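# Four arms sort stickered items into matching-color containers

## Task

Put every item into the container whose color matches the color of the sticker on that item.

## Robot and tools

Setup: four identical i2rt Big YAM arms, named arm1, arm2, arm3 and arm4. Each has six revolute joints, a two-finger gripper and a wrist camera. There are also four fixed room cameras: cam_room_a1, cam_room_a2, cam_room_b1 and cam_room_b2. Calibrated foot (base_link) poses in the scene frame, in metres, with quaternions as wxyz:
- arm1: (-0.644, +1.377, +0.914), q (+0.682, +0.007, +0.004, +0.731)
- arm2: (-0.655, -0.555, +0.928), q (+0.747, +0.002, +0.000, -0.665)
- arm3: (+0.651, -1.332, +0.868), q (+0.663, -0.004, -0.006, -0.748)
- arm4: (+0.648, +0.477, +0.879), q (+0.687, +0.001, +0.003, +0.727)
Each foot faces along its own +x. The hand can reach roughly 1.0 m from the joint1 axis.

Frames: there is one shared scene frame. Its origin is on the floor and +z points up. "hand" is the point midway between the finger pads, about 1 cm short of the fingertips. The fingers point along the hand's +z and open and close along its y. Reported hand positions can be off, more so at long reach. hand_target is the pose the hand would have at the joint targets currently being held.

move: each arm key (arm1..arm4) holds that arm's part of the action. An arm you omit receives nothing new, and it may still be pushing toward its earlier targets. The fields in an arm's part are:
- joints: absolute targets by name, in radians. Limits: joint1_rad -2.879..2.879 (turns the arm about its foot, counter-clockwise from above is positive); joint2_rad 0..3.141 (shoulder; 0 means the upper arm points back, positive lifts it up and then forward); joint3_rad 0..3.019 (elbow; 0 means folded, positive opens it); joint4_rad -1.692..1.57 (hand pitch, positive raises the fingers); joint5_rad -1.57..1.57 (sideways swing, positive is to the arm's right); joint6_rad -2.094..2.094 (roll, positive is clockwise seen from behind the hand). gripper_m is the absolute fingertip gap in metres, 0..0.093. The tolerances counted as done are ±0.045, 0.14, 0.09, 0.055, 0.03, 0.035 rad and ±0.003 m.
- target: one list of seven numbers [x, y, z, qw, qx, qy, qz]. It is an absolute hand pose in the scene frame, in metres, and the hand follows a straight path to it starting from its current hand_target. If you send target, joints may contain only gripper_m; anything else gets the call refused.
- speed: 0.002..0.5 m/s, default 0.25. It is valid only together with target. Rotation is capped at twice this value in rad/s.
- min_time_s: 0.1..8 s. It is the minimum duration of each joint motion of that arm in the action.
For example: {"arm2": {"target": [x,y,z,qw,qx,qy,qz], "speed": 0.2, "joints": {"gripper_m": 0.06}}}.
- cameras: a list of camera names, or ["all"], or []. A move with no action returns the full state of every arm, all images and the scene number.

All motions in an action begin together. All hand paths in one action finish together, at the pace of the slowest one. A path lasts 0.5 to 10 s, and an action at most 15 s. Paths ignore obstacles and the other arms. At each step the controller clips the commanded pose to within 100 mm and 20 degrees of the measured pose. Hands lag, stray, can overshoot the speed (especially with the arm nearly straight), and often stop about 1 cm or more away from the target. Joint-space moves can sweep the hand along a wide arc.

wait: seconds from 0 to 10, plus cameras. It commands nothing and returns the state.

zoom_image: camera plus region [x0,y0,x1,y1] in pixels, at most 504 by 504. It works only on a camera from the latest images.

read_manual returns licence texts only. finished_scene(scene) ends the scene permanently. The task must remain complete without any help from the robots.

Result lines:
- "move" gives, for each arm that was moved, done or its worst status.
- joint_status and hand_status report how each motion ended. off_target means it stopped short and may still be pushing. time_out means the arm's joints now hold targets near where they stand, keep pushing, and are listed under on_its_own; send a joint its reported position to relieve it. not_followed, "joint command not followed" or "pose unreachable" mean the anti-collision check blocked that arm. The gripper still acts, and the arm may keep retrying until it gets new targets.
- "as last shown" lists arms that were not commanded; their lines are repeated.
- Joint velocities are in rad/s (the gripper in m/s). "within noise" means the arm is still.
- Joint torques are the total drive output and include gravity. Joints 3 and 4 wrap at ±28 N m.
- MOTOR HOT appears at 85 °C. At 100 °C there is an OVER-TEMPERATURE FAULT: that arm goes limp for 30 to 60 s or more, and its keys show limit_stop_at_motor_heat, after which the targets must be sent again.

Gripping: when gripping a hard object, gripper_m reads up to 0.005 m below the object's width, or up to 0.002 m above it. Closed on nothing it reads 0..0.003. For full force, command about 0.005 m below the reading at first contact, or lower still for soft, small or round items. To release, command well above the reading.

Sequence per item: view it with the cameras and zoom to read the sticker color. Choose an arm that can reach it, open the gripper, lower the hand from above with the fingers pointing down, close, lift, carry it over the matching container, lower it, and open.

What to avoid:
- Knocking or dropping anything out of the work area or onto the floor, which ends the scene.
- Letting go of an item while it is moving, or dropping it from any height.
- Slamming into fixed or heavy objects.
- Hard presses between arms, including closing one gripper on another arm's fingers; the anti-collision check may react too late.
- Arms kept pushing, stretched out, or holding loads for long, which overheats them.
Objects can also get a small random nudge now and then. The scene keeps running while you think, so keep replies short.

Each tool is called after "Request:" as name([rows], argument=value, ...), one row to a line, values as JSON.

## Session

Request:
move()

Scene clock: 0.00 s.
Joint torques (N m): no reading
Motor temperatures (°C): arm1=[22 24 25 23 21 21 21] | arm2=[24 24 24 22 22 20 23] | arm3=[24 24 23 24 24 23 23] | arm4=[23 21 22 22 25 21 24]
Heat: arm1: hottest joint3_rad 25 °C; arm2: hottest joint1_rad 24 °C; arm3: hottest joint1_rad 24 °C; arm4: hottest joint5_rad 25 °C.
Joint velocities: within noise
arm1.joint_positions: joint1_rad=-0.126 joint2_rad=+0.650 joint3_rad=+1.429 joint4_rad=-1.488 joint5_rad=-0.026 joint6_rad=-0.127 gripper_m=+0.09396
arm1.joint_status: not commanded
arm1.hand: x=-0.6270 y=+1.5972 z=+1.4351 quat_wxyz=(-0.310, +0.665, -0.618, -0.282) (m; scene frame)
arm1.hand_target: x=-0.6269 y=+1.5953 z=+1.4482 quat_wxyz=(-0.321, +0.661, -0.613, -0.291) (m; scene frame)
arm1.hand_status: not commanded
arm2.joint_positions: joint1_rad=-0.045 joint2_rad=+0.645 joint3_rad=+1.565 joint4_rad=-1.137 joint5_rad=+0.166 joint6_rad=-0.774 gripper_m=+0.09396
arm2.joint_status: not commanded
arm2.hand: x=-0.6689 y=-0.7907 z=+1.5906 quat_wxyz=(-0.204, -0.325, -0.709, +0.592) (m; scene frame)
arm2.hand_target: x=-0.6692 y=-0.7857 z=+1.5994 quat_wxyz=(-0.208, -0.323, -0.702, +0.599) (m; scene frame)
arm2.hand_status: not commanded
arm3.joint_positions: joint1_rad=+0.075 joint2_rad=+0.603 joint3_rad=+1.391 joint4_rad=-1.324 joint5_rad=-0.185 joint6_rad=-0.597 gripper_m=+0.09396
arm3.joint_status: not commanded
arm3.hand: x=+0.6714 y=-1.5539 z=+1.4174 quat_wxyz=(-0.295, -0.381, -0.775, +0.409) (m; scene frame)
arm3.hand_target: x=+0.6715 y=-1.5515 z=+1.4286 quat_wxyz=(-0.300, -0.376, -0.770, +0.420) (m; scene frame)
arm3.hand_status: not commanded
arm4.joint_positions: joint1_rad=+0.109 joint2_rad=+0.632 joint3_rad=+1.440 joint4_rad=-1.502 joint5_rad=+0.178 joint6_rad=-0.775 gripper_m=+0.09396
arm4.joint_status: not commanded
arm4.hand: x=+0.6469 y=+0.6902 z=+1.4068 quat_wxyz=(-0.410, +0.846, -0.316, -0.125) (m; scene frame)
arm4.hand_target: x=+0.6473 y=+0.6879 z=+1.4162 quat_wxyz=(-0.419, +0.841, -0.316, -0.131) (m; scene frame)
arm4.hand_status: not commanded
pictures: arm1_cam_wrist, arm2_cam_wrist, arm3_cam_wrist, arm4_cam_wrist, cam_room_a1, cam_room_a2, cam_room_b1, cam_room_b2
Images, in order (width x height): arm1_cam_wrist 672x504, arm2_cam_wrist 672x504, arm3_cam_wrist 672x504, arm4_cam_wrist 672x504, cam_room_a1 672x504, cam_room_a2 672x504, cam_room_b1 672x504, cam_room_b2 672x504.

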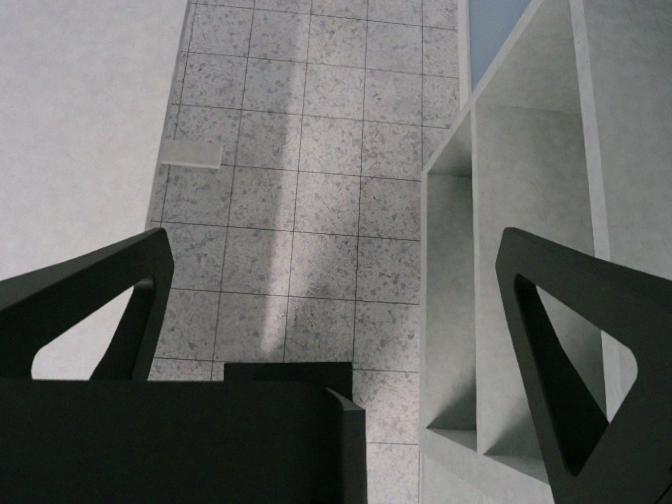

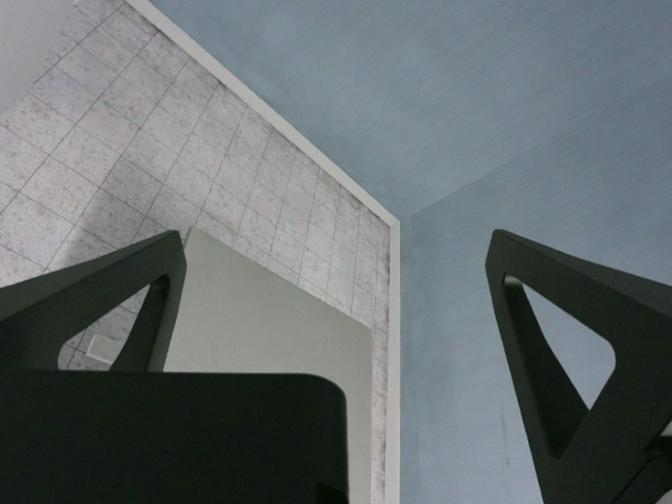

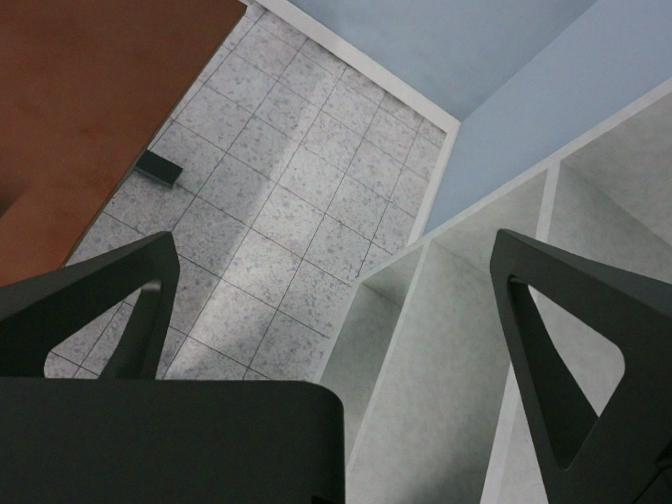

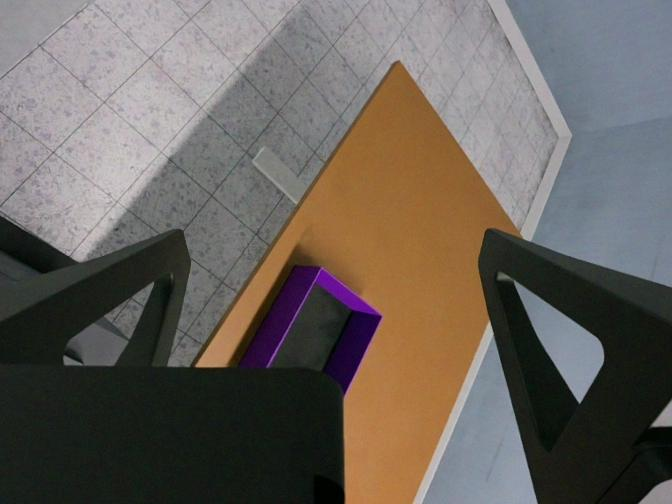

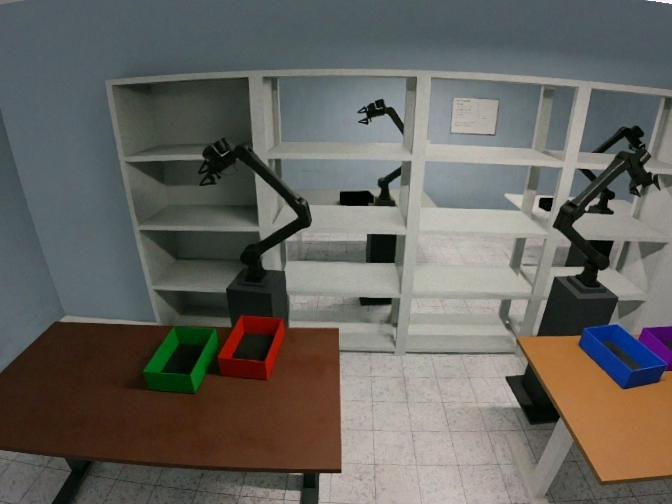

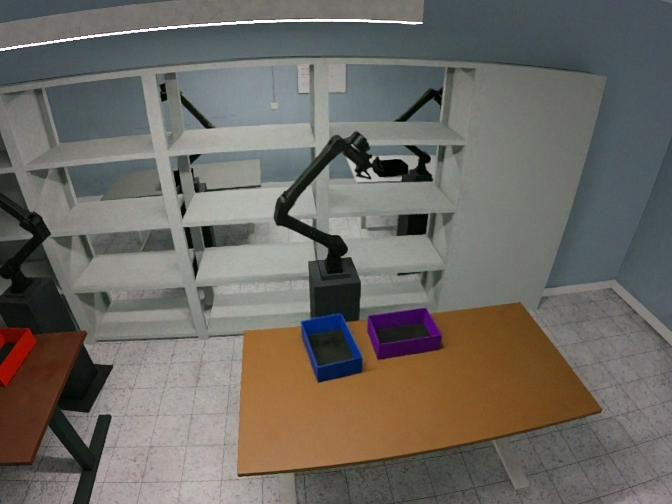

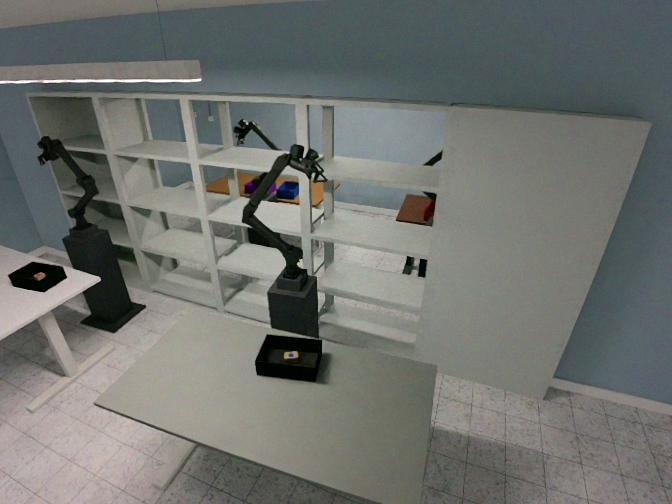

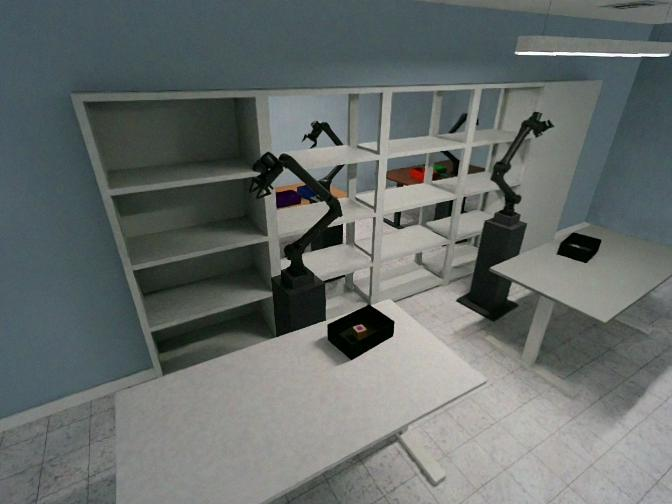

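Request:
zoom_image(camera="cam_room_b1", region=[230, 320, 350, 400])

Request:
zoom_image(camera="cam_room_b2", region=[300, 290, 420, 370])

Request:
zoom_image(camera="cam_room_b1", region=[0, 240, 120, 320])

Request:
zoom_image(camera="cam_room_b2", region=[0, 60, 504, 400])

Request:
zoom_image(camera="cam_room_a2", region=[0, 40, 504, 400])

Request:
zoom_image(camera="cam_room_b1", region=[0, 60, 504, 400])

Request:
zoom_image(camera="cam_room_a1", region=[168, 60, 672, 400])

Scaled by 4.200.

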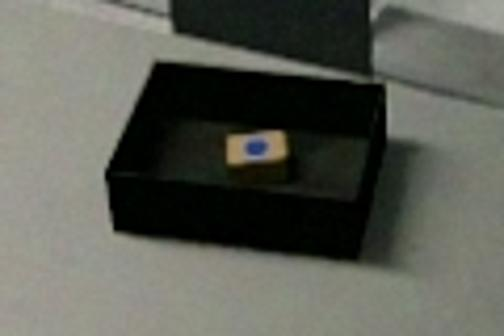

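Scaled by 4.200.

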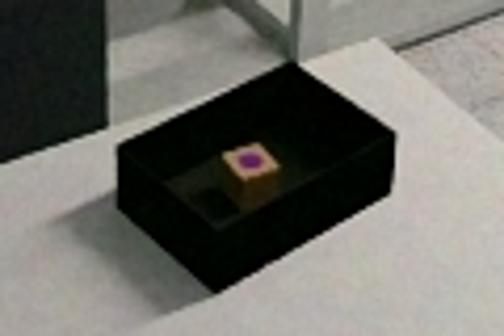

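Scaled by 4.200.

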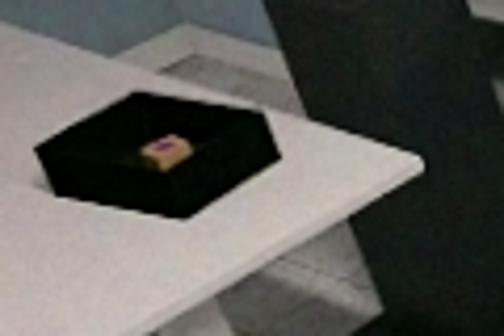

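Scaled by 1.000.

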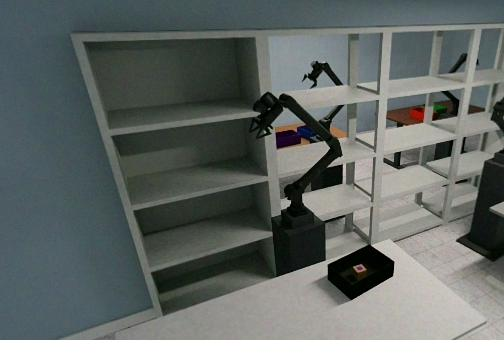

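Scaled by 1.000.

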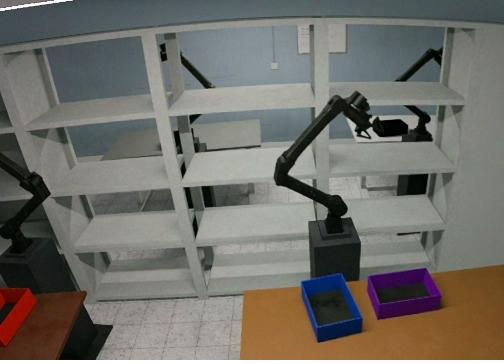

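Scaled by 1.000.

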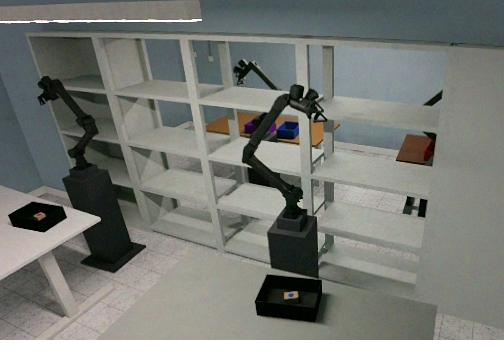

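Scaled by 1.000.

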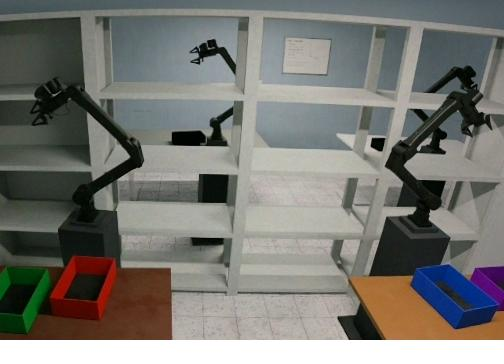

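Request:
move(arm1={"joints": {"joint1_rad": 1.5, "joint5_rad": 0, "joint6_rad": 0}, "min_time_s": 3}, arm2={"joints": {"joint1_rad": -1.687, "joint5_rad": 0, "joint6_rad": 0, "joint2_rad": 0.65, "joint3_rad": 1.43, "joint4_rad": -1.49}, "min_time_s": 3}, arm3={"joints": {"joint1_rad": 1.69, "joint5_rad": 0, "joint6_rad": 0, "joint2_rad": 0.65, "joint3_rad": 1.43, "joint4_rad": -1.49}, "min_time_s": 3}, arm4={"joints": {"joint1_rad": -1.627, "joint5_rad": 0, "joint6_rad": 0, "joint2_rad": 0.65, "joint3_rad": 1.43, "joint4_rad": -1.49}, "min_time_s": 3}, cameras=["all"])

Scene clock: 78.73 s.
Joint torques (N m): arm1=[-1.03 3.49 10.99 1.85 0.07 0.12] | arm2=[0.26 1.03 8.23 1.76 -0.17 0.22] | arm3=[1.96 2.14 10.86 1.17 0.14 0.05] | arm4=[0.38 2.55 6.74 1.61 -0.02 0.21]
Motor temperatures (°C): arm1=[22 24 32 24 21 21 21] | arm2=[24 24 28 23 22 20 23] | arm3=[24 24 28 24 24 23 23] | arm4=[23 22 26 22 24 21 24]
Heat: arm1: hottest joint3_rad 32 °C; arm2: hottest joint3_rad 28 °C; arm3: hottest joint3_rad 28 °C; arm4: hottest joint3_rad 26 °C.
move: arm1 done; arm2 done; arm3 done; arm4 done
Joint velocities: within noise
arm1.joint_positions: joint1_rad=+1.493 joint2_rad=+0.650 joint3_rad=+1.429 joint4_rad=-1.488 joint5_rad=-0.002 joint6_rad=-0.008 gripper_m=+0.09397
arm1.joint_status: all done
arm1.hand: x=-0.8570 y=+1.3781 z=+1.4381 quat_wxyz=(-0.004, +0.905, +0.000, -0.425) (m; scene frame)
arm1.hand_target: x=-0.8549 y=+1.3767 z=+1.4511 quat_wxyz=(-0.002, +0.898, +0.000, -0.439) (m; scene frame)
arm1.hand_status: not commanded
arm2.joint_positions: joint1_rad=-1.682 joint2_rad=+0.645 joint3_rad=+1.444 joint4_rad=-1.476 joint5_rad=+0.003 joint6_rad=-0.015 gripper_m=+0.09396
arm2.joint_status: all done
arm2.hand: x=-0.8761 y=-0.5571 z=+1.4584 quat_wxyz=(+0.005, -0.902, -0.009, +0.431) (m; scene frame)
arm2.hand_target: x=-0.8772 y=-0.5567 z=+1.4484 quat_wxyz=(+0.001, -0.909, -0.001, +0.416) (m; scene frame)
arm2.hand_status: not commanded
arm3.joint_positions: joint1_rad=+1.680 joint2_rad=+0.641 joint3_rad=+1.391 joint4_rad=-1.484 joint5_rad=-0.003 joint6_rad=-0.008 gripper_m=+0.09396
arm3.joint_status: all done
arm3.hand: x=+0.8731 y=-1.3271 z=+1.3733 quat_wxyz=(-0.407, +0.002, -0.914, +0.009) (m; scene frame)
arm3.hand_target: x=+0.8714 y=-1.3252 z=+1.3885 quat_wxyz=(-0.418, +0.002, -0.909, +0.006) (m; scene frame)
arm3.hand_status: not commanded
arm4.joint_positions: joint1_rad=-1.622 joint2_rad=+0.639 joint3_rad=+1.435 joint4_rad=-1.502 joint5_rad=+0.004 joint6_rad=-0.014 gripper_m=+0.09397
arm4.joint_status: all done
arm4.hand: x=+0.8644 y=+0.4791 z=+1.4013 quat_wxyz=(-0.417, +0.009, -0.909, +0.005) (m; scene frame)
arm4.hand_target: x=+0.8714 y=+0.4788 z=+1.3988 quat_wxyz=(-0.415, +0.001, -0.910, +0.002) (m; scene frame)
arm4.hand_status: not commanded
pictures: arm1_cam_wrist, arm2_cam_wrist, arm3_cam_wrist, arm4_cam_wrist, cam_room_a1, cam_room_a2, cam_room_b1, cam_room_b2
Images, in order (width x height): arm1_cam_wrist 672x504, arm2_cam_wrist 672x504, arm3_cam_wrist 672x504, arm4_cam_wrist 672x504, cam_room_a1 672x504, cam_room_a2 672x504, cam_room_b1 672x504, cam_room_b2 672x504.

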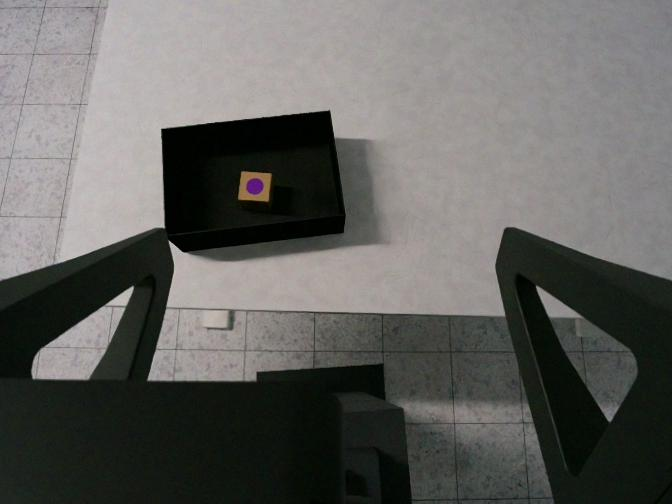

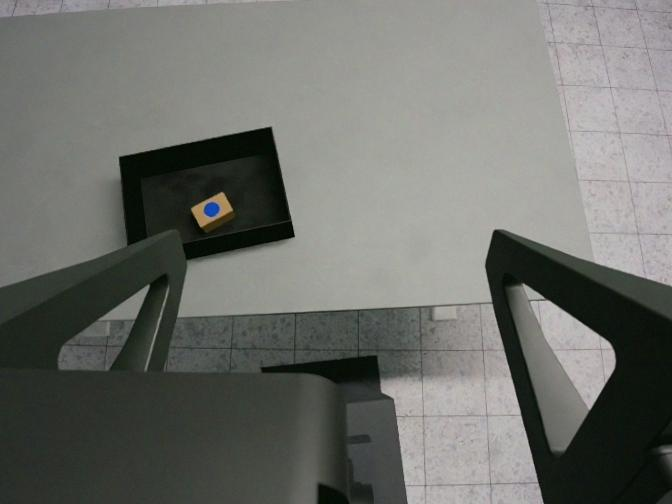

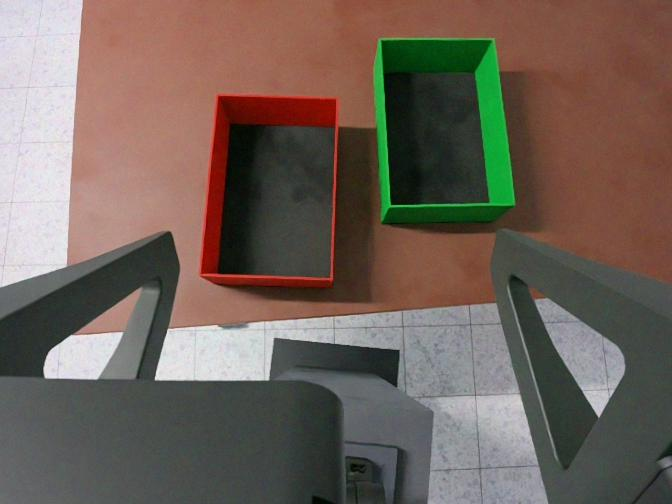

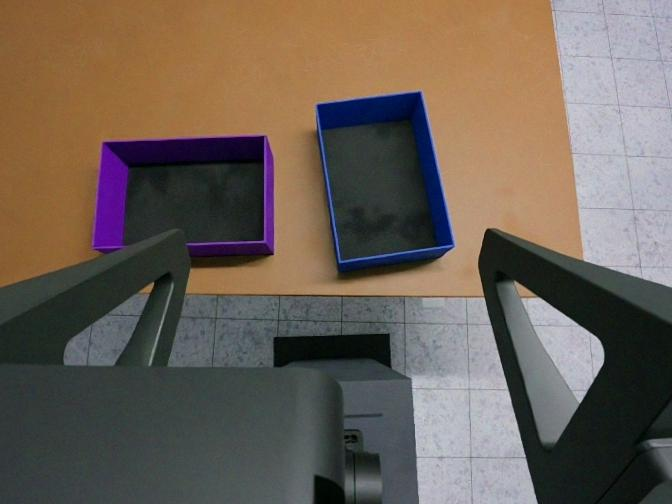

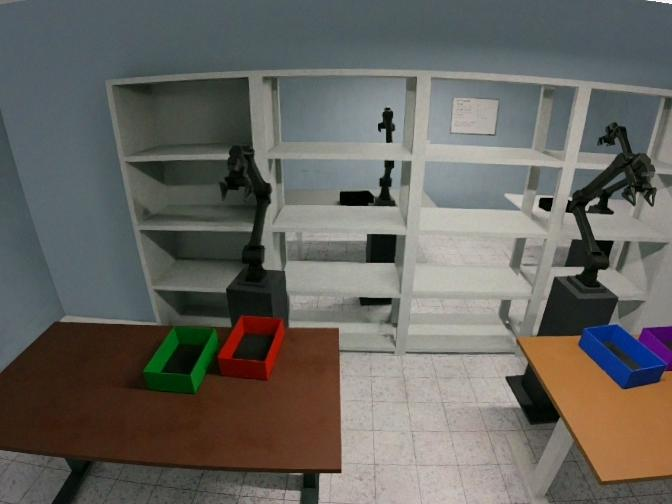

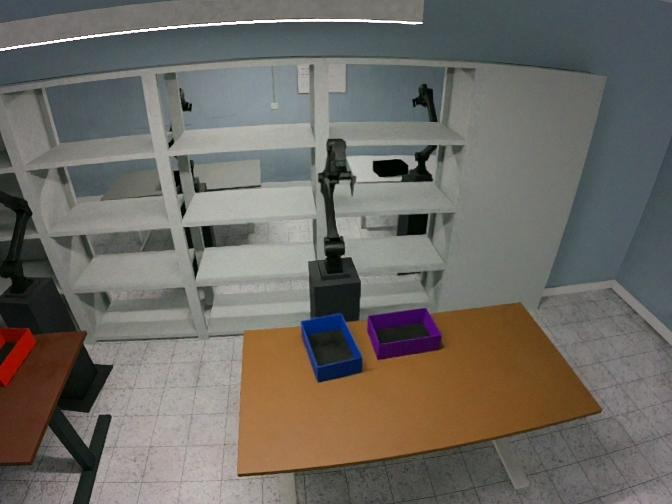

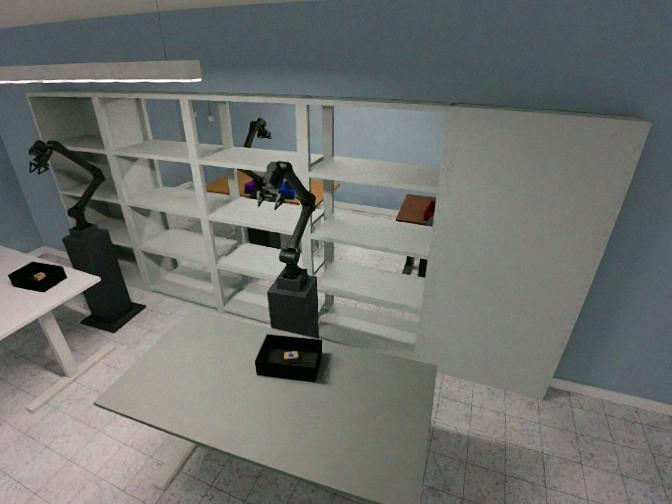

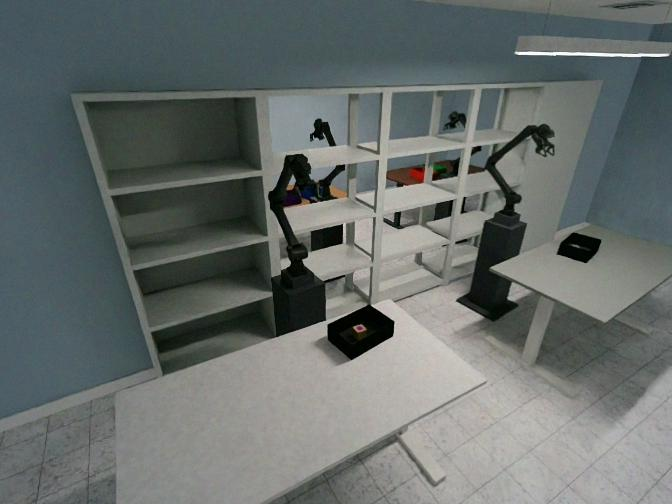

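Request:
move(arm1={"joints": {"joint1_rad": -1.64, "joint4_rad": -0.78}, "min_time_s": 4}, arm2={"joints": {"joint1_rad": 1.455, "joint4_rad": -0.78}, "min_time_s": 4}, arm3={"joints": {"joint1_rad": -1.45, "joint4_rad": -0.78}, "min_time_s": 4}, arm4={"joints": {"joint1_rad": 1.515, "joint4_rad": -0.78}, "min_time_s": 4}, cameras=["all"])

Scene clock: 113.10 s.
Joint torques (N m): arm1=[-1.96 3.25 11.45 2.65 0.08 0.1] | arm2=[1.2 1.03 8.4 3.43 -0.05 0.2] | arm3=[0.44 1.61 11.14 2.51 -0.01 0.01] | arm4=[1.2 2.67 6.97 2.18 0.02 0.18]
Motor temperatures (°C): arm1=[22 24 33 24 21 21 21] | arm2=[24 24 28 23 22 20 23] | arm3=[24 24 30 24 24 23 23] | arm4=[23 22 27 22 24 21 24]
Heat: arm1: hottest joint3_rad 33 °C; arm2: hottest joint3_rad 28 °C; arm3: hottest joint3_rad 30 °C; arm4: hottest joint3_rad 27 °C.
move: arm1 done; arm2 done; arm3 done; arm4 done
Joint velocities: within noise
arm1.joint_positions: joint1_rad=-1.633 joint2_rad=+0.650 joint3_rad=+1.429 joint4_rad=-0.803 joint5_rad=+0.000 joint6_rad=-0.007 gripper_m=+0.09399
arm1.joint_status: all done
arm1.hand: x=-0.3520 y=+1.3769 z=+1.5857 quat_wxyz=(-0.693, +0.004, -0.721, -0.001) (m; scene frame)
arm1.hand_target: x=-0.3585 y=+1.3749 z=+1.6050 quat_wxyz=(-0.710, -0.001, -0.704, -0.001) (m; scene frame)
arm1.hand_status: not commanded
arm2.joint_positions: joint1_rad=+1.450 joint2_rad=+0.645 joint3_rad=+1.444 joint4_rad=-0.800 joint5_rad=+0.001 joint6_rad=-0.013 gripper_m=+0.09398
arm2.joint_status: all done
arm2.hand: x=-0.3814 y=-0.5592 z=+1.6142 quat_wxyz=(-0.707, +0.002, -0.707, +0.005) (m; scene frame)
arm2.hand_target: x=-0.3752 y=-0.5577 z=+1.6109 quat_wxyz=(-0.708, -0.001, -0.706, -0.001) (m; scene frame)
arm2.hand_status: not commanded
arm3.joint_positions: joint1_rad=-1.440 joint2_rad=+0.642 joint3_rad=+1.391 joint4_rad=-0.798 joint5_rad=+0.000 joint6_rad=-0.007 gripper_m=+0.09398
arm3.joint_status: all done
arm3.hand: x=+0.3633 y=-1.3250 z=+1.5265 quat_wxyz=(-0.006, -0.725, -0.001, +0.689) (m; scene frame)
arm3.hand_target: x=+0.3689 y=-1.3218 z=+1.5494 quat_wxyz=(-0.005, -0.708, +0.005, +0.707) (m; scene frame)
arm3.hand_status: not commanded
arm4.joint_positions: joint1_rad=+1.511 joint2_rad=+0.639 joint3_rad=+1.435 joint4_rad=-0.799 joint5_rad=+0.002 joint6_rad=-0.013 gripper_m=+0.09398
arm4.joint_status: all done
arm4.hand: x=+0.3774 y=+0.4814 z=+1.5635 quat_wxyz=(-0.005, +0.707, +0.001, -0.708) (m; scene frame)
arm4.hand_target: x=+0.3700 y=+0.4799 z=+1.5627 quat_wxyz=(+0.002, +0.706, -0.001, -0.709) (m; scene frame)
arm4.hand_status: not commanded
pictures: arm1_cam_wrist, arm2_cam_wrist, arm3_cam_wrist, arm4_cam_wrist, cam_room_a1, cam_room_a2, cam_room_b1, cam_room_b2
Images, in order (width x height): arm1_cam_wrist 672x504, arm2_cam_wrist 672x504, arm3_cam_wrist 672x504, arm4_cam_wrist 672x504, cam_room_a1 672x504, cam_room_a2 672x504, cam_room_b1 672x504, cam_room_b2 672x504.

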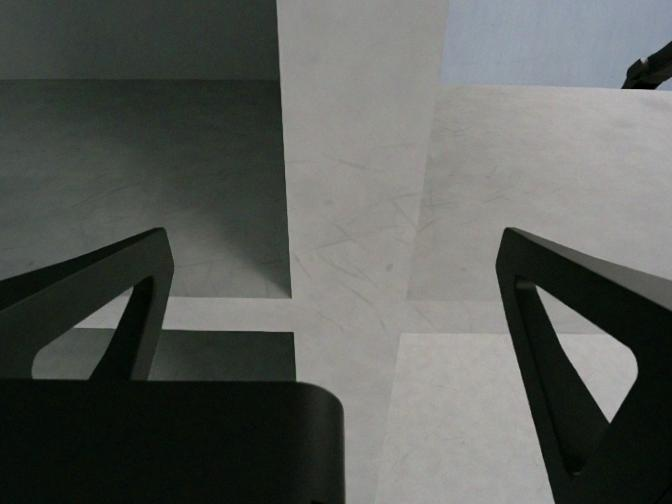

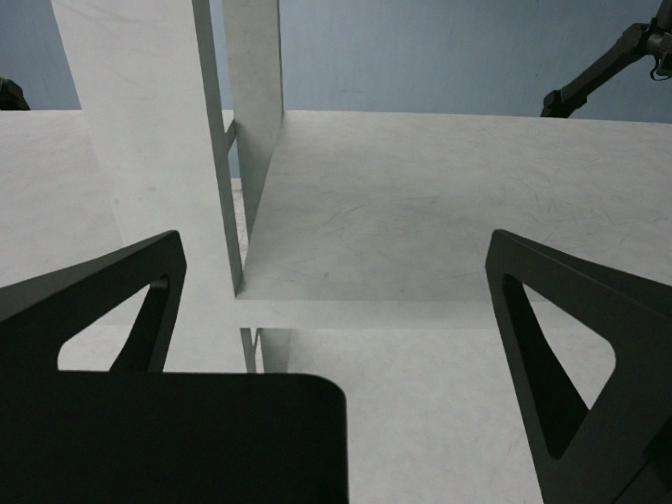

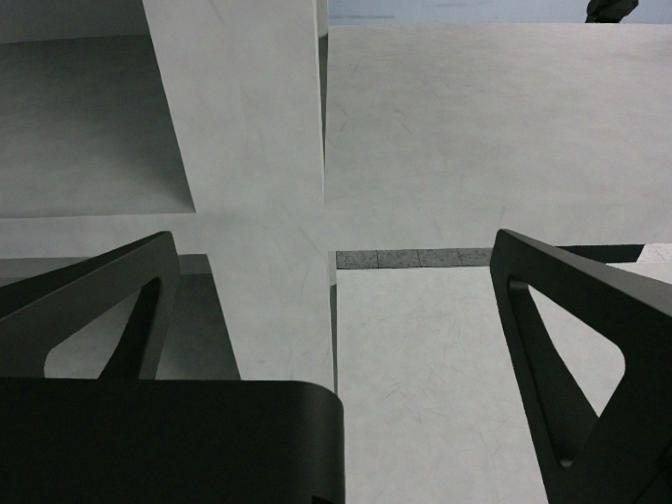

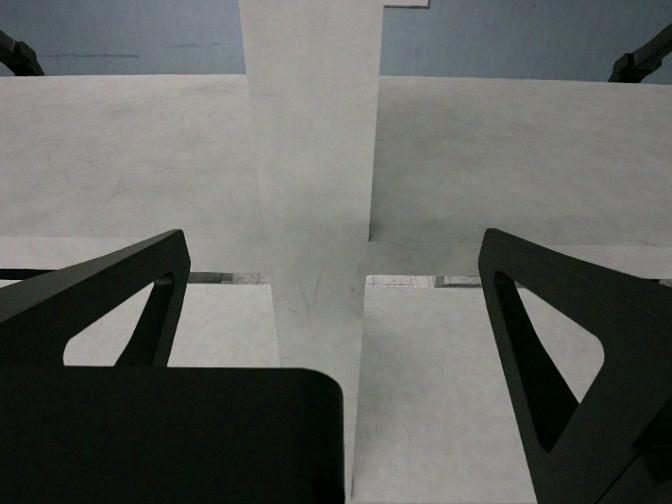

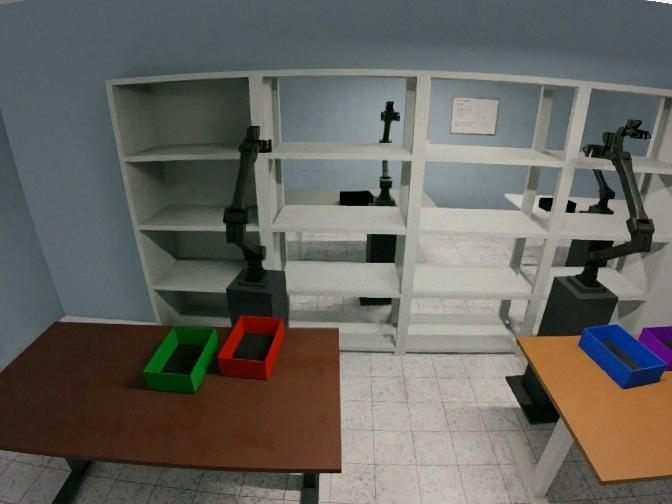

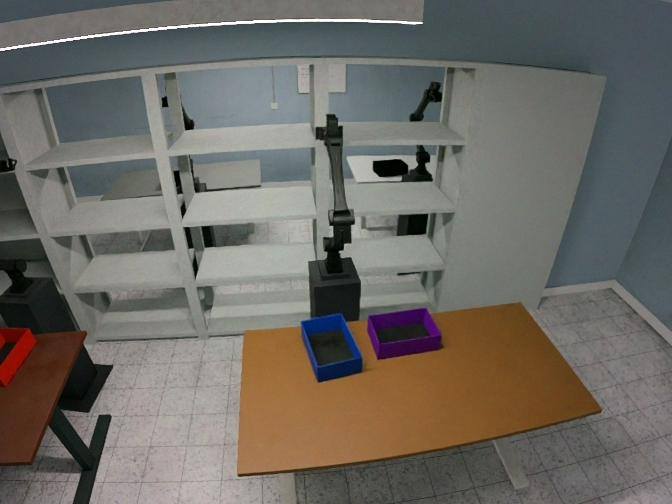

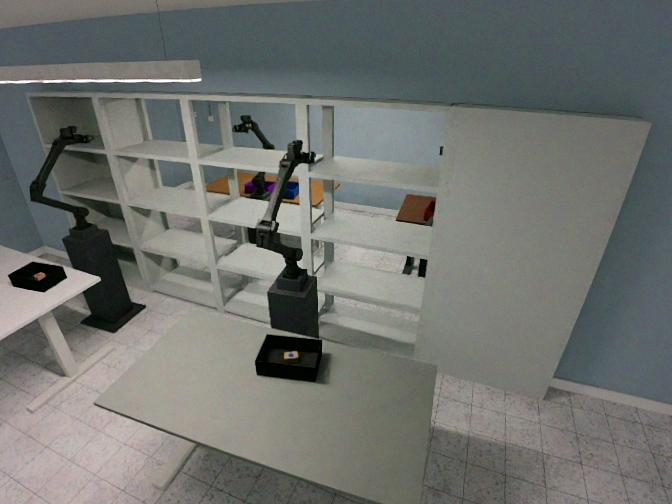

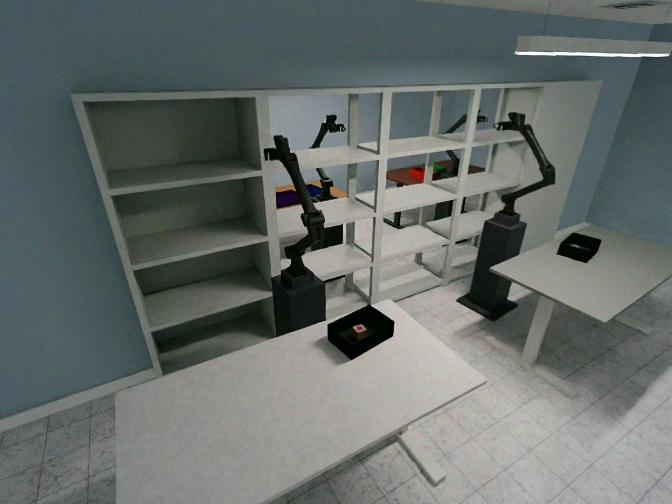

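Request:
move(arm1={"joints": {"joint1_rad": 1.5, "joint4_rad": -1.1}, "min_time_s": 4}, arm2={"joints": {"joint1_rad": -1.687, "joint4_rad": -1.49, "joint6_rad": 0.5}, "min_time_s": 4}, arm3={"joints": {"joint1_rad": 1.69, "joint4_rad": -1.3, "joint5_rad": 0}, "min_time_s": 4}, arm4={"joints": {"joint1_rad": -1.627, "joint4_rad": -1.49, "joint6_rad": -0.5}, "min_time_s": 4}, cameras=["arm1_cam_wrist", "arm2_cam_wrist", "arm3_cam_wrist", "arm4_cam_wrist"])

Scene clock: 143.17 s.
Joint torques (N m): arm1=[-1.44 3.9 11.32 1.39 -0.01 0.12] | arm2=[0.32 1.03 8.23 1.74 0.01 0.18] | arm3=[2.02 1.9 11 1.32 0.04 0.01] | arm4=[0.73 2.26 6.86 0.94 0.04 -0.1]
Motor temperatures (°C): arm1=[22 24 33 24 21 21 21] | arm2=[24 24 29 23 22 20 23] | arm3=[24 24 31 24 24 23 23] | arm4=[23 22 27 22 24 21 24]
Heat: arm1: hottest joint3_rad 33 °C; arm2: hottest joint3_rad 29 °C; arm3: hottest joint3_rad 31 °C; arm4: hottest joint3_rad 27 °C.
move: arm1 done; arm2 done; arm3 done; arm4 done
Joint velocities: within noise
arm1.joint_positions: joint1_rad=+1.493 joint2_rad=+0.650 joint3_rad=+1.429 joint4_rad=-1.090 joint5_rad=+0.000 joint6_rad=-0.007 gripper_m=+0.09400
arm1.joint_status: all done
arm1.hand: x=-0.9035 y=+1.3786 z=+1.5245 quat_wxyz=(-0.006, +0.803, +0.000, -0.596) (m; scene frame)
arm1.hand_target: x=-0.8977 y=+1.3767 z=+1.5351 quat_wxyz=(-0.002, +0.799, +0.000, -0.602) (m; scene frame)
arm1.hand_status: not commanded
arm2.joint_positions: joint1_rad=-1.682 joint2_rad=+0.645 joint3_rad=+1.444 joint4_rad=-1.476 joint5_rad=+0.000 joint6_rad=+0.485 gripper_m=+0.09400
arm2.joint_status: all done
arm2.hand: x=-0.8761 y=-0.5578 z=+1.4584 quat_wxyz=(-0.103, -0.877, +0.214, +0.419) (m; scene frame)
arm2.hand_target: x=-0.8772 y=-0.5567 z=+1.4484 quat_wxyz=(-0.102, -0.881, +0.224, +0.404) (m; scene frame)
arm2.hand_status: not commanded
arm3.joint_positions: joint1_rad=+1.680 joint2_rad=+0.642 joint3_rad=+1.391 joint4_rad=-1.294 joint5_rad=+0.000 joint6_rad=-0.007 gripper_m=+0.09400
arm3.joint_status: all done
arm3.hand: x=+0.9015 y=-1.3276 z=+1.4109 quat_wxyz=(-0.491, +0.001, -0.871, +0.011) (m; scene frame)
arm3.hand_target: x=+0.8986 y=-1.3248 z=+1.4269 quat_wxyz=(-0.502, +0.003, -0.865, +0.006) (m; scene frame)
arm3.hand_status: not commanded
arm4.joint_positions: joint1_rad=-1.622 joint2_rad=+0.640 joint3_rad=+1.435 joint4_rad=-1.478 joint5_rad=+0.002 joint6_rad=-0.486 gripper_m=+0.09400
arm4.joint_status: all done
arm4.hand: x=+0.8687 y=+0.4794 z=+1.4056 quat_wxyz=(-0.415, +0.220, -0.877, +0.104) (m; scene frame)
arm4.hand_target: x=+0.8714 y=+0.4787 z=+1.3988 quat_wxyz=(-0.402, +0.226, -0.881, +0.104) (m; scene frame)
arm4.hand_status: not commanded
pictures: arm1_cam_wrist, arm2_cam_wrist, arm3_cam_wrist, arm4_cam_wrist
Images, in order (width x height): arm1_cam_wrist 672x504, arm2_cam_wrist 672x504, arm3_cam_wrist 672x504, arm4_cam_wrist 672x504.

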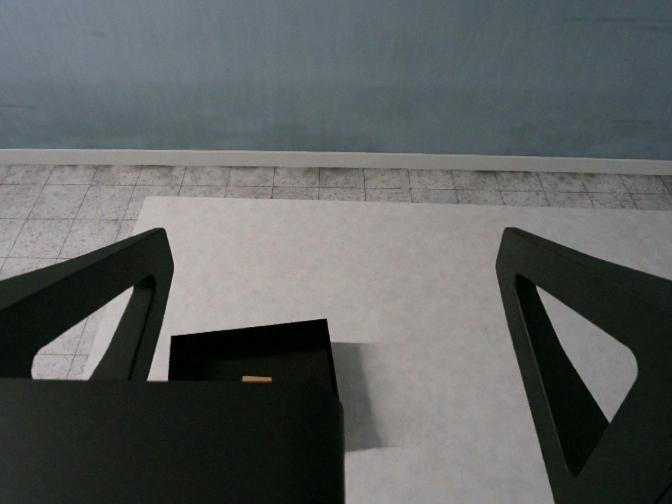

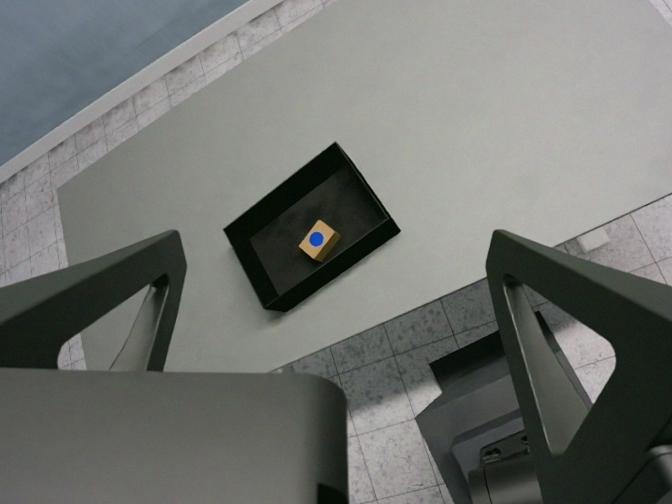

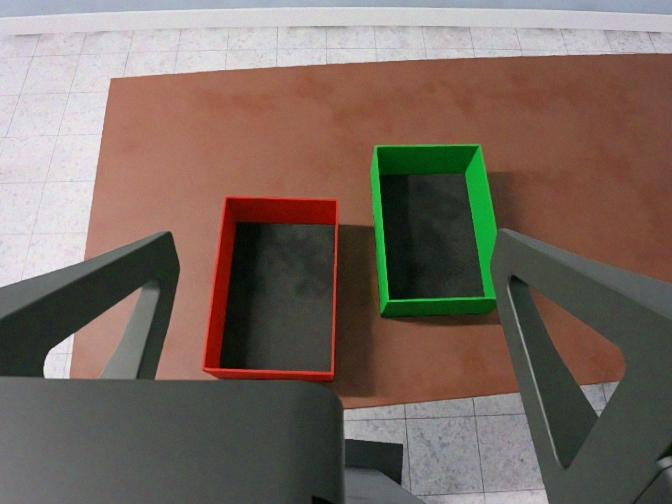

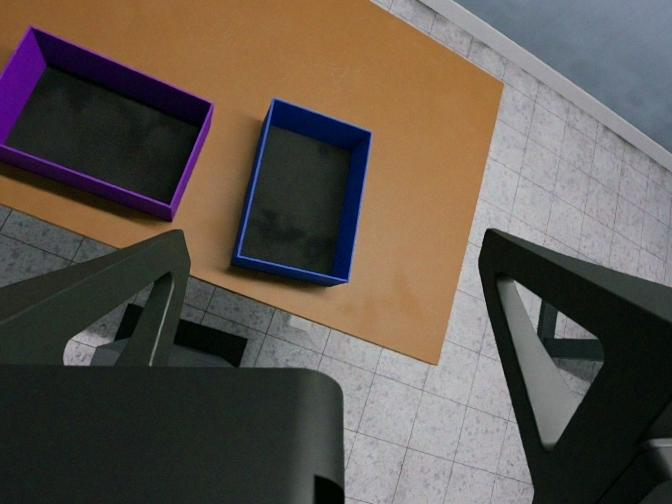

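Request:
move(arm1={"target": [-0.99, 1.231, 1.0, 0, -0.9455, 0, 0.3256]}, arm2={"joints": {"joint6_rad": 0.0, "joint1_rad": -1.3}}, arm4={"joints": {"joint6_rad": 0.0}}, cameras=["arm1_cam_wrist", "arm2_cam_wrist", "cam_room_b2"])

Scene clock: 256.77 s.
Joint torques (N m): arm1=[-1.14 -4.42 9.89 1.84 0.22 0.14] | arm2=[1.2 1.03 8.21 1.72 -0.01 -0.07] | arm3=[1.96 1.85 11 1.32 0.05 0.02] | arm4=[0.38 2.96 6.79 0.8 0.03 0.18]
Motor temperatures (°C): arm1=[22 24 34 23 21 21 21] | arm2=[24 24 29 22 22 20 23] | arm3=[24 24 33 24 24 23 23] | arm4=[23 22 27 22 24 21 24]
Heat: arm1: hottest joint3_rad 34 °C; arm2: hottest joint3_rad 29 °C; arm3: hottest joint3_rad 33 °C; arm4: hottest joint3_rad 27 °C.
move: arm1 off_target; arm2 done; arm4 done
Joint velocities: within noise
arm1.joint_positions: joint1_rad=+2.035 joint2_rad=+1.164 joint3_rad=+0.530 joint4_rad=-0.392 joint5_rad=+0.315 joint6_rad=+0.441 gripper_m=+0.09400
arm1.joint_status: not commanded
arm1.hand: x=-0.9856 y=+1.2378 z=+0.9933 quat_wxyz=(-0.010, +0.950, +0.002, -0.313) (m; scene frame)
arm1.hand_target: x=-0.9898 y=+1.2311 z=+1.0001 quat_wxyz=(+0.000, +0.946, +0.000, -0.325) (m; scene frame)
arm1.hand_status: off_target (0.011 m and 1.9 deg from the pose sent, 0.552 m and 35.1 deg at the start)
arm2.joint_positions: joint1_rad=-1.305 joint2_rad=+0.645 joint3_rad=+1.444 joint4_rad=-1.476 joint5_rad=+0.000 joint6_rad=+0.014 gripper_m=+0.09401
arm2.joint_status: all done
arm2.hand: x=-0.8604 y=-0.6387 z=+1.4581 quat_wxyz=(-0.084, -0.887, -0.166, +0.422) (m; scene frame)
arm2.hand_target: x=-0.8609 y=-0.6402 z=+1.4481 quat_wxyz=(-0.079, -0.892, -0.176, +0.408) (m; scene frame)
arm2.hand_status: not commanded
arm3: as last shown
arm4.joint_positions: joint1_rad=-1.622 joint2_rad=+0.640 joint3_rad=+1.435 joint4_rad=-1.478 joint5_rad=+0.002 joint6_rad=-0.014 gripper_m=+0.09400
arm4.joint_status: all done
arm4.hand: x=+0.8687 y=+0.4794 z=+1.4056 quat_wxyz=(-0.428, +0.009, -0.904, +0.004) (m; scene frame)
arm4.hand_target: x=+0.8714 y=+0.4787 z=+1.3988 quat_wxyz=(-0.415, +0.001, -0.910, +0.002) (m; scene frame)
arm4.hand_status: not commanded
pictures: arm1_cam_wrist, arm2_cam_wrist, cam_room_b2
Images, in order (width x height): arm1_cam_wrist 672x504, arm2_cam_wrist 672x504, cam_room_b2 672x504.

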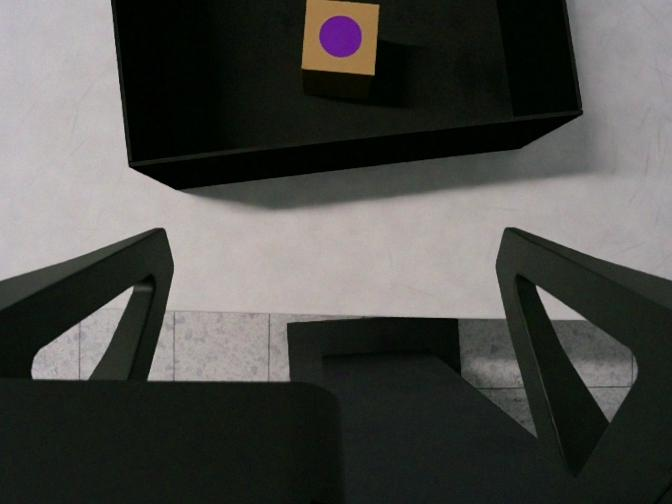

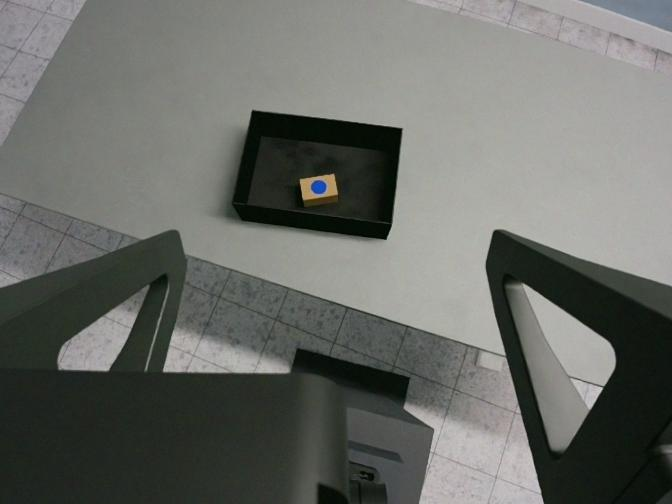

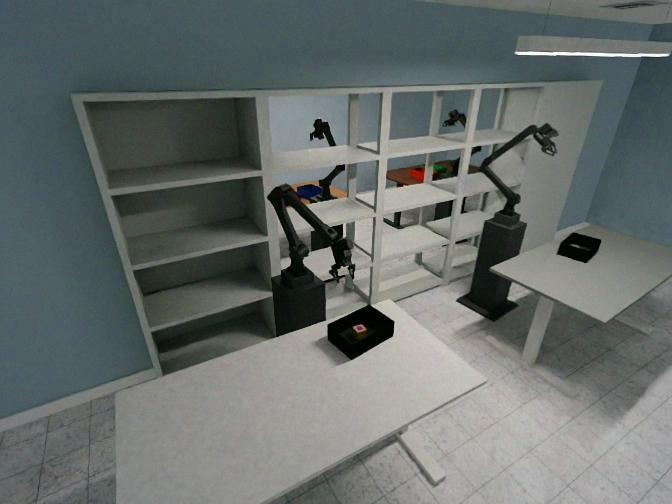

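Request:
move(arm1={"target": [-1.09, 1.231, 0.854, 0.0085, -0.9452, 0.0248, 0.3255]}, cameras=["arm1_cam_wrist"])

Scene clock: 278.87 s.
Joint torques (N m): arm1=[-2.49 -9.88 7.71 1.94 0.18 -0.03] | arm2=[1.08 0.91 8.24 1.72 -0.01 -0.07] | arm3=[1.96 1.96 10.96 1.35 0.03 0.02] | arm4=[0.62 2.78 6.82 0.84 0.06 0.17]
Motor temperatures (°C): arm1=[22 24 33 23 21 21 21] | arm2=[24 24 29 22 22 20 23] | arm3=[24 24 33 24 24 23 23] | arm4=[23 22 28 22 24 21 24]
Heat: arm1: hottest joint3_rad 33 °C; arm2: hottest joint3_rad 29 °C; arm3: hottest joint3_rad 33 °C; arm4: hottest joint3_rad 28 °C.
move: arm1 off_target
Joint velocities: within noise
arm1.joint_positions: joint1_rad=+1.931 joint2_rad=+1.803 joint3_rad=+0.621 joint4_rad=+0.155 joint5_rad=+0.279 joint6_rad=+0.397 gripper_m=+0.09400
arm1.joint_status: not commanded
arm1.hand: x=-1.0695 y=+1.2363 z=+0.8437 quat_wxyz=(-0.017, +0.952, -0.021, -0.305) (m; scene frame)
arm1.hand_target: x=-1.0893 y=+1.2312 z=+0.8547 quat_wxyz=(-0.009, +0.945, -0.025, -0.326) (m; scene frame)
arm1.hand_status: off_target (0.023 m and 2.7 deg from the pose sent, 0.174 m and 3.4 deg at the start)
arm2, arm3, arm4: as last shown
pictures: arm1_cam_wrist
Images, in order (width x height): arm1_cam_wrist 672x504.

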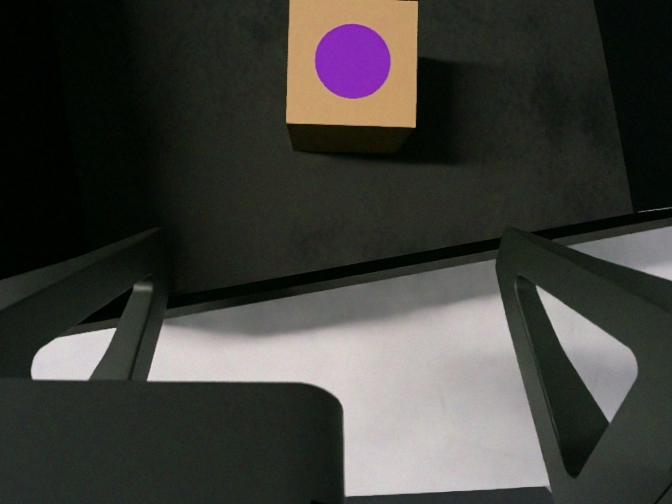

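Request:
move(arm1={"target": [-1.117, 1.242, 0.845, 0.0105, -0.9694, 0.0423, 0.2417]}, cameras=["arm1_cam_wrist"])

Scene clock: 302.43 s.
Joint torques (N m): arm1=[-2.08 -10.11 8.65 0.84 0.08 0.01] | arm2=[1.08 1.03 8.21 1.72 -0.02 -0.07] | arm3=[1.9 1.73 10.95 1.36 0.04 0.01] | arm4=[0.67 2.37 6.75 0.69 0.02 0.2]
Motor temperatures (°C): arm1=[22 25 32 23 21 21 21] | arm2=[24 24 29 22 22 20 23] | arm3=[24 24 33 24 24 23 23] | arm4=[23 22 28 22 24 21 24]
Heat: arm1: hottest joint3_rad 32 °C; arm2: hottest joint3_rad 29 °C; arm3: hottest joint3_rad 33 °C; arm4: hottest joint3_rad 28 °C.
move: arm1 off_target
Joint velocities: within noise
arm1.joint_positions: joint1_rad=+1.854 joint2_rad=+1.840 joint3_rad=+0.786 joint4_rad=-0.087 joint5_rad=+0.194 joint6_rad=+0.396 gripper_m=+0.09400
arm1.joint_status: not commanded
arm1.hand: x=-1.1063 y=+1.2441 z=+0.8440 quat_wxyz=(-0.011, +0.970, -0.042, -0.240) (m; scene frame)
arm1.hand_target: x=-1.1167 y=+1.2422 z=+0.8451 quat_wxyz=(-0.011, +0.969, -0.042, -0.242) (m; scene frame)
arm1.hand_status: off_target (0.011 m and 0.2 deg from the pose sent, 0.048 m and 7.9 deg at the start)
arm2, arm3, arm4: as last shown
pictures: arm1_cam_wrist
Images, in order (width x height): arm1_cam_wrist 672x504.

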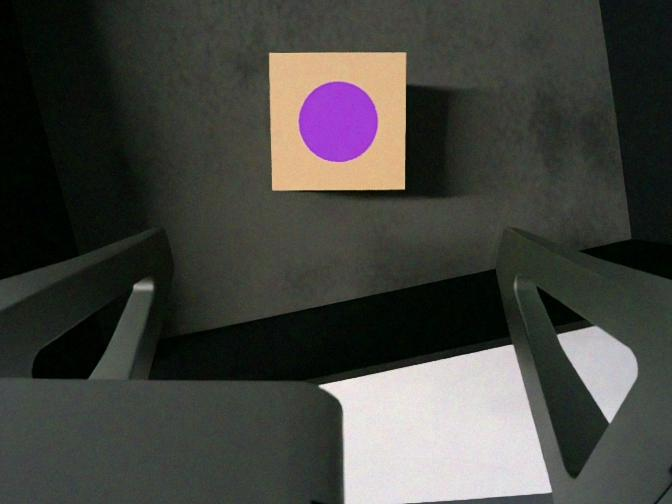

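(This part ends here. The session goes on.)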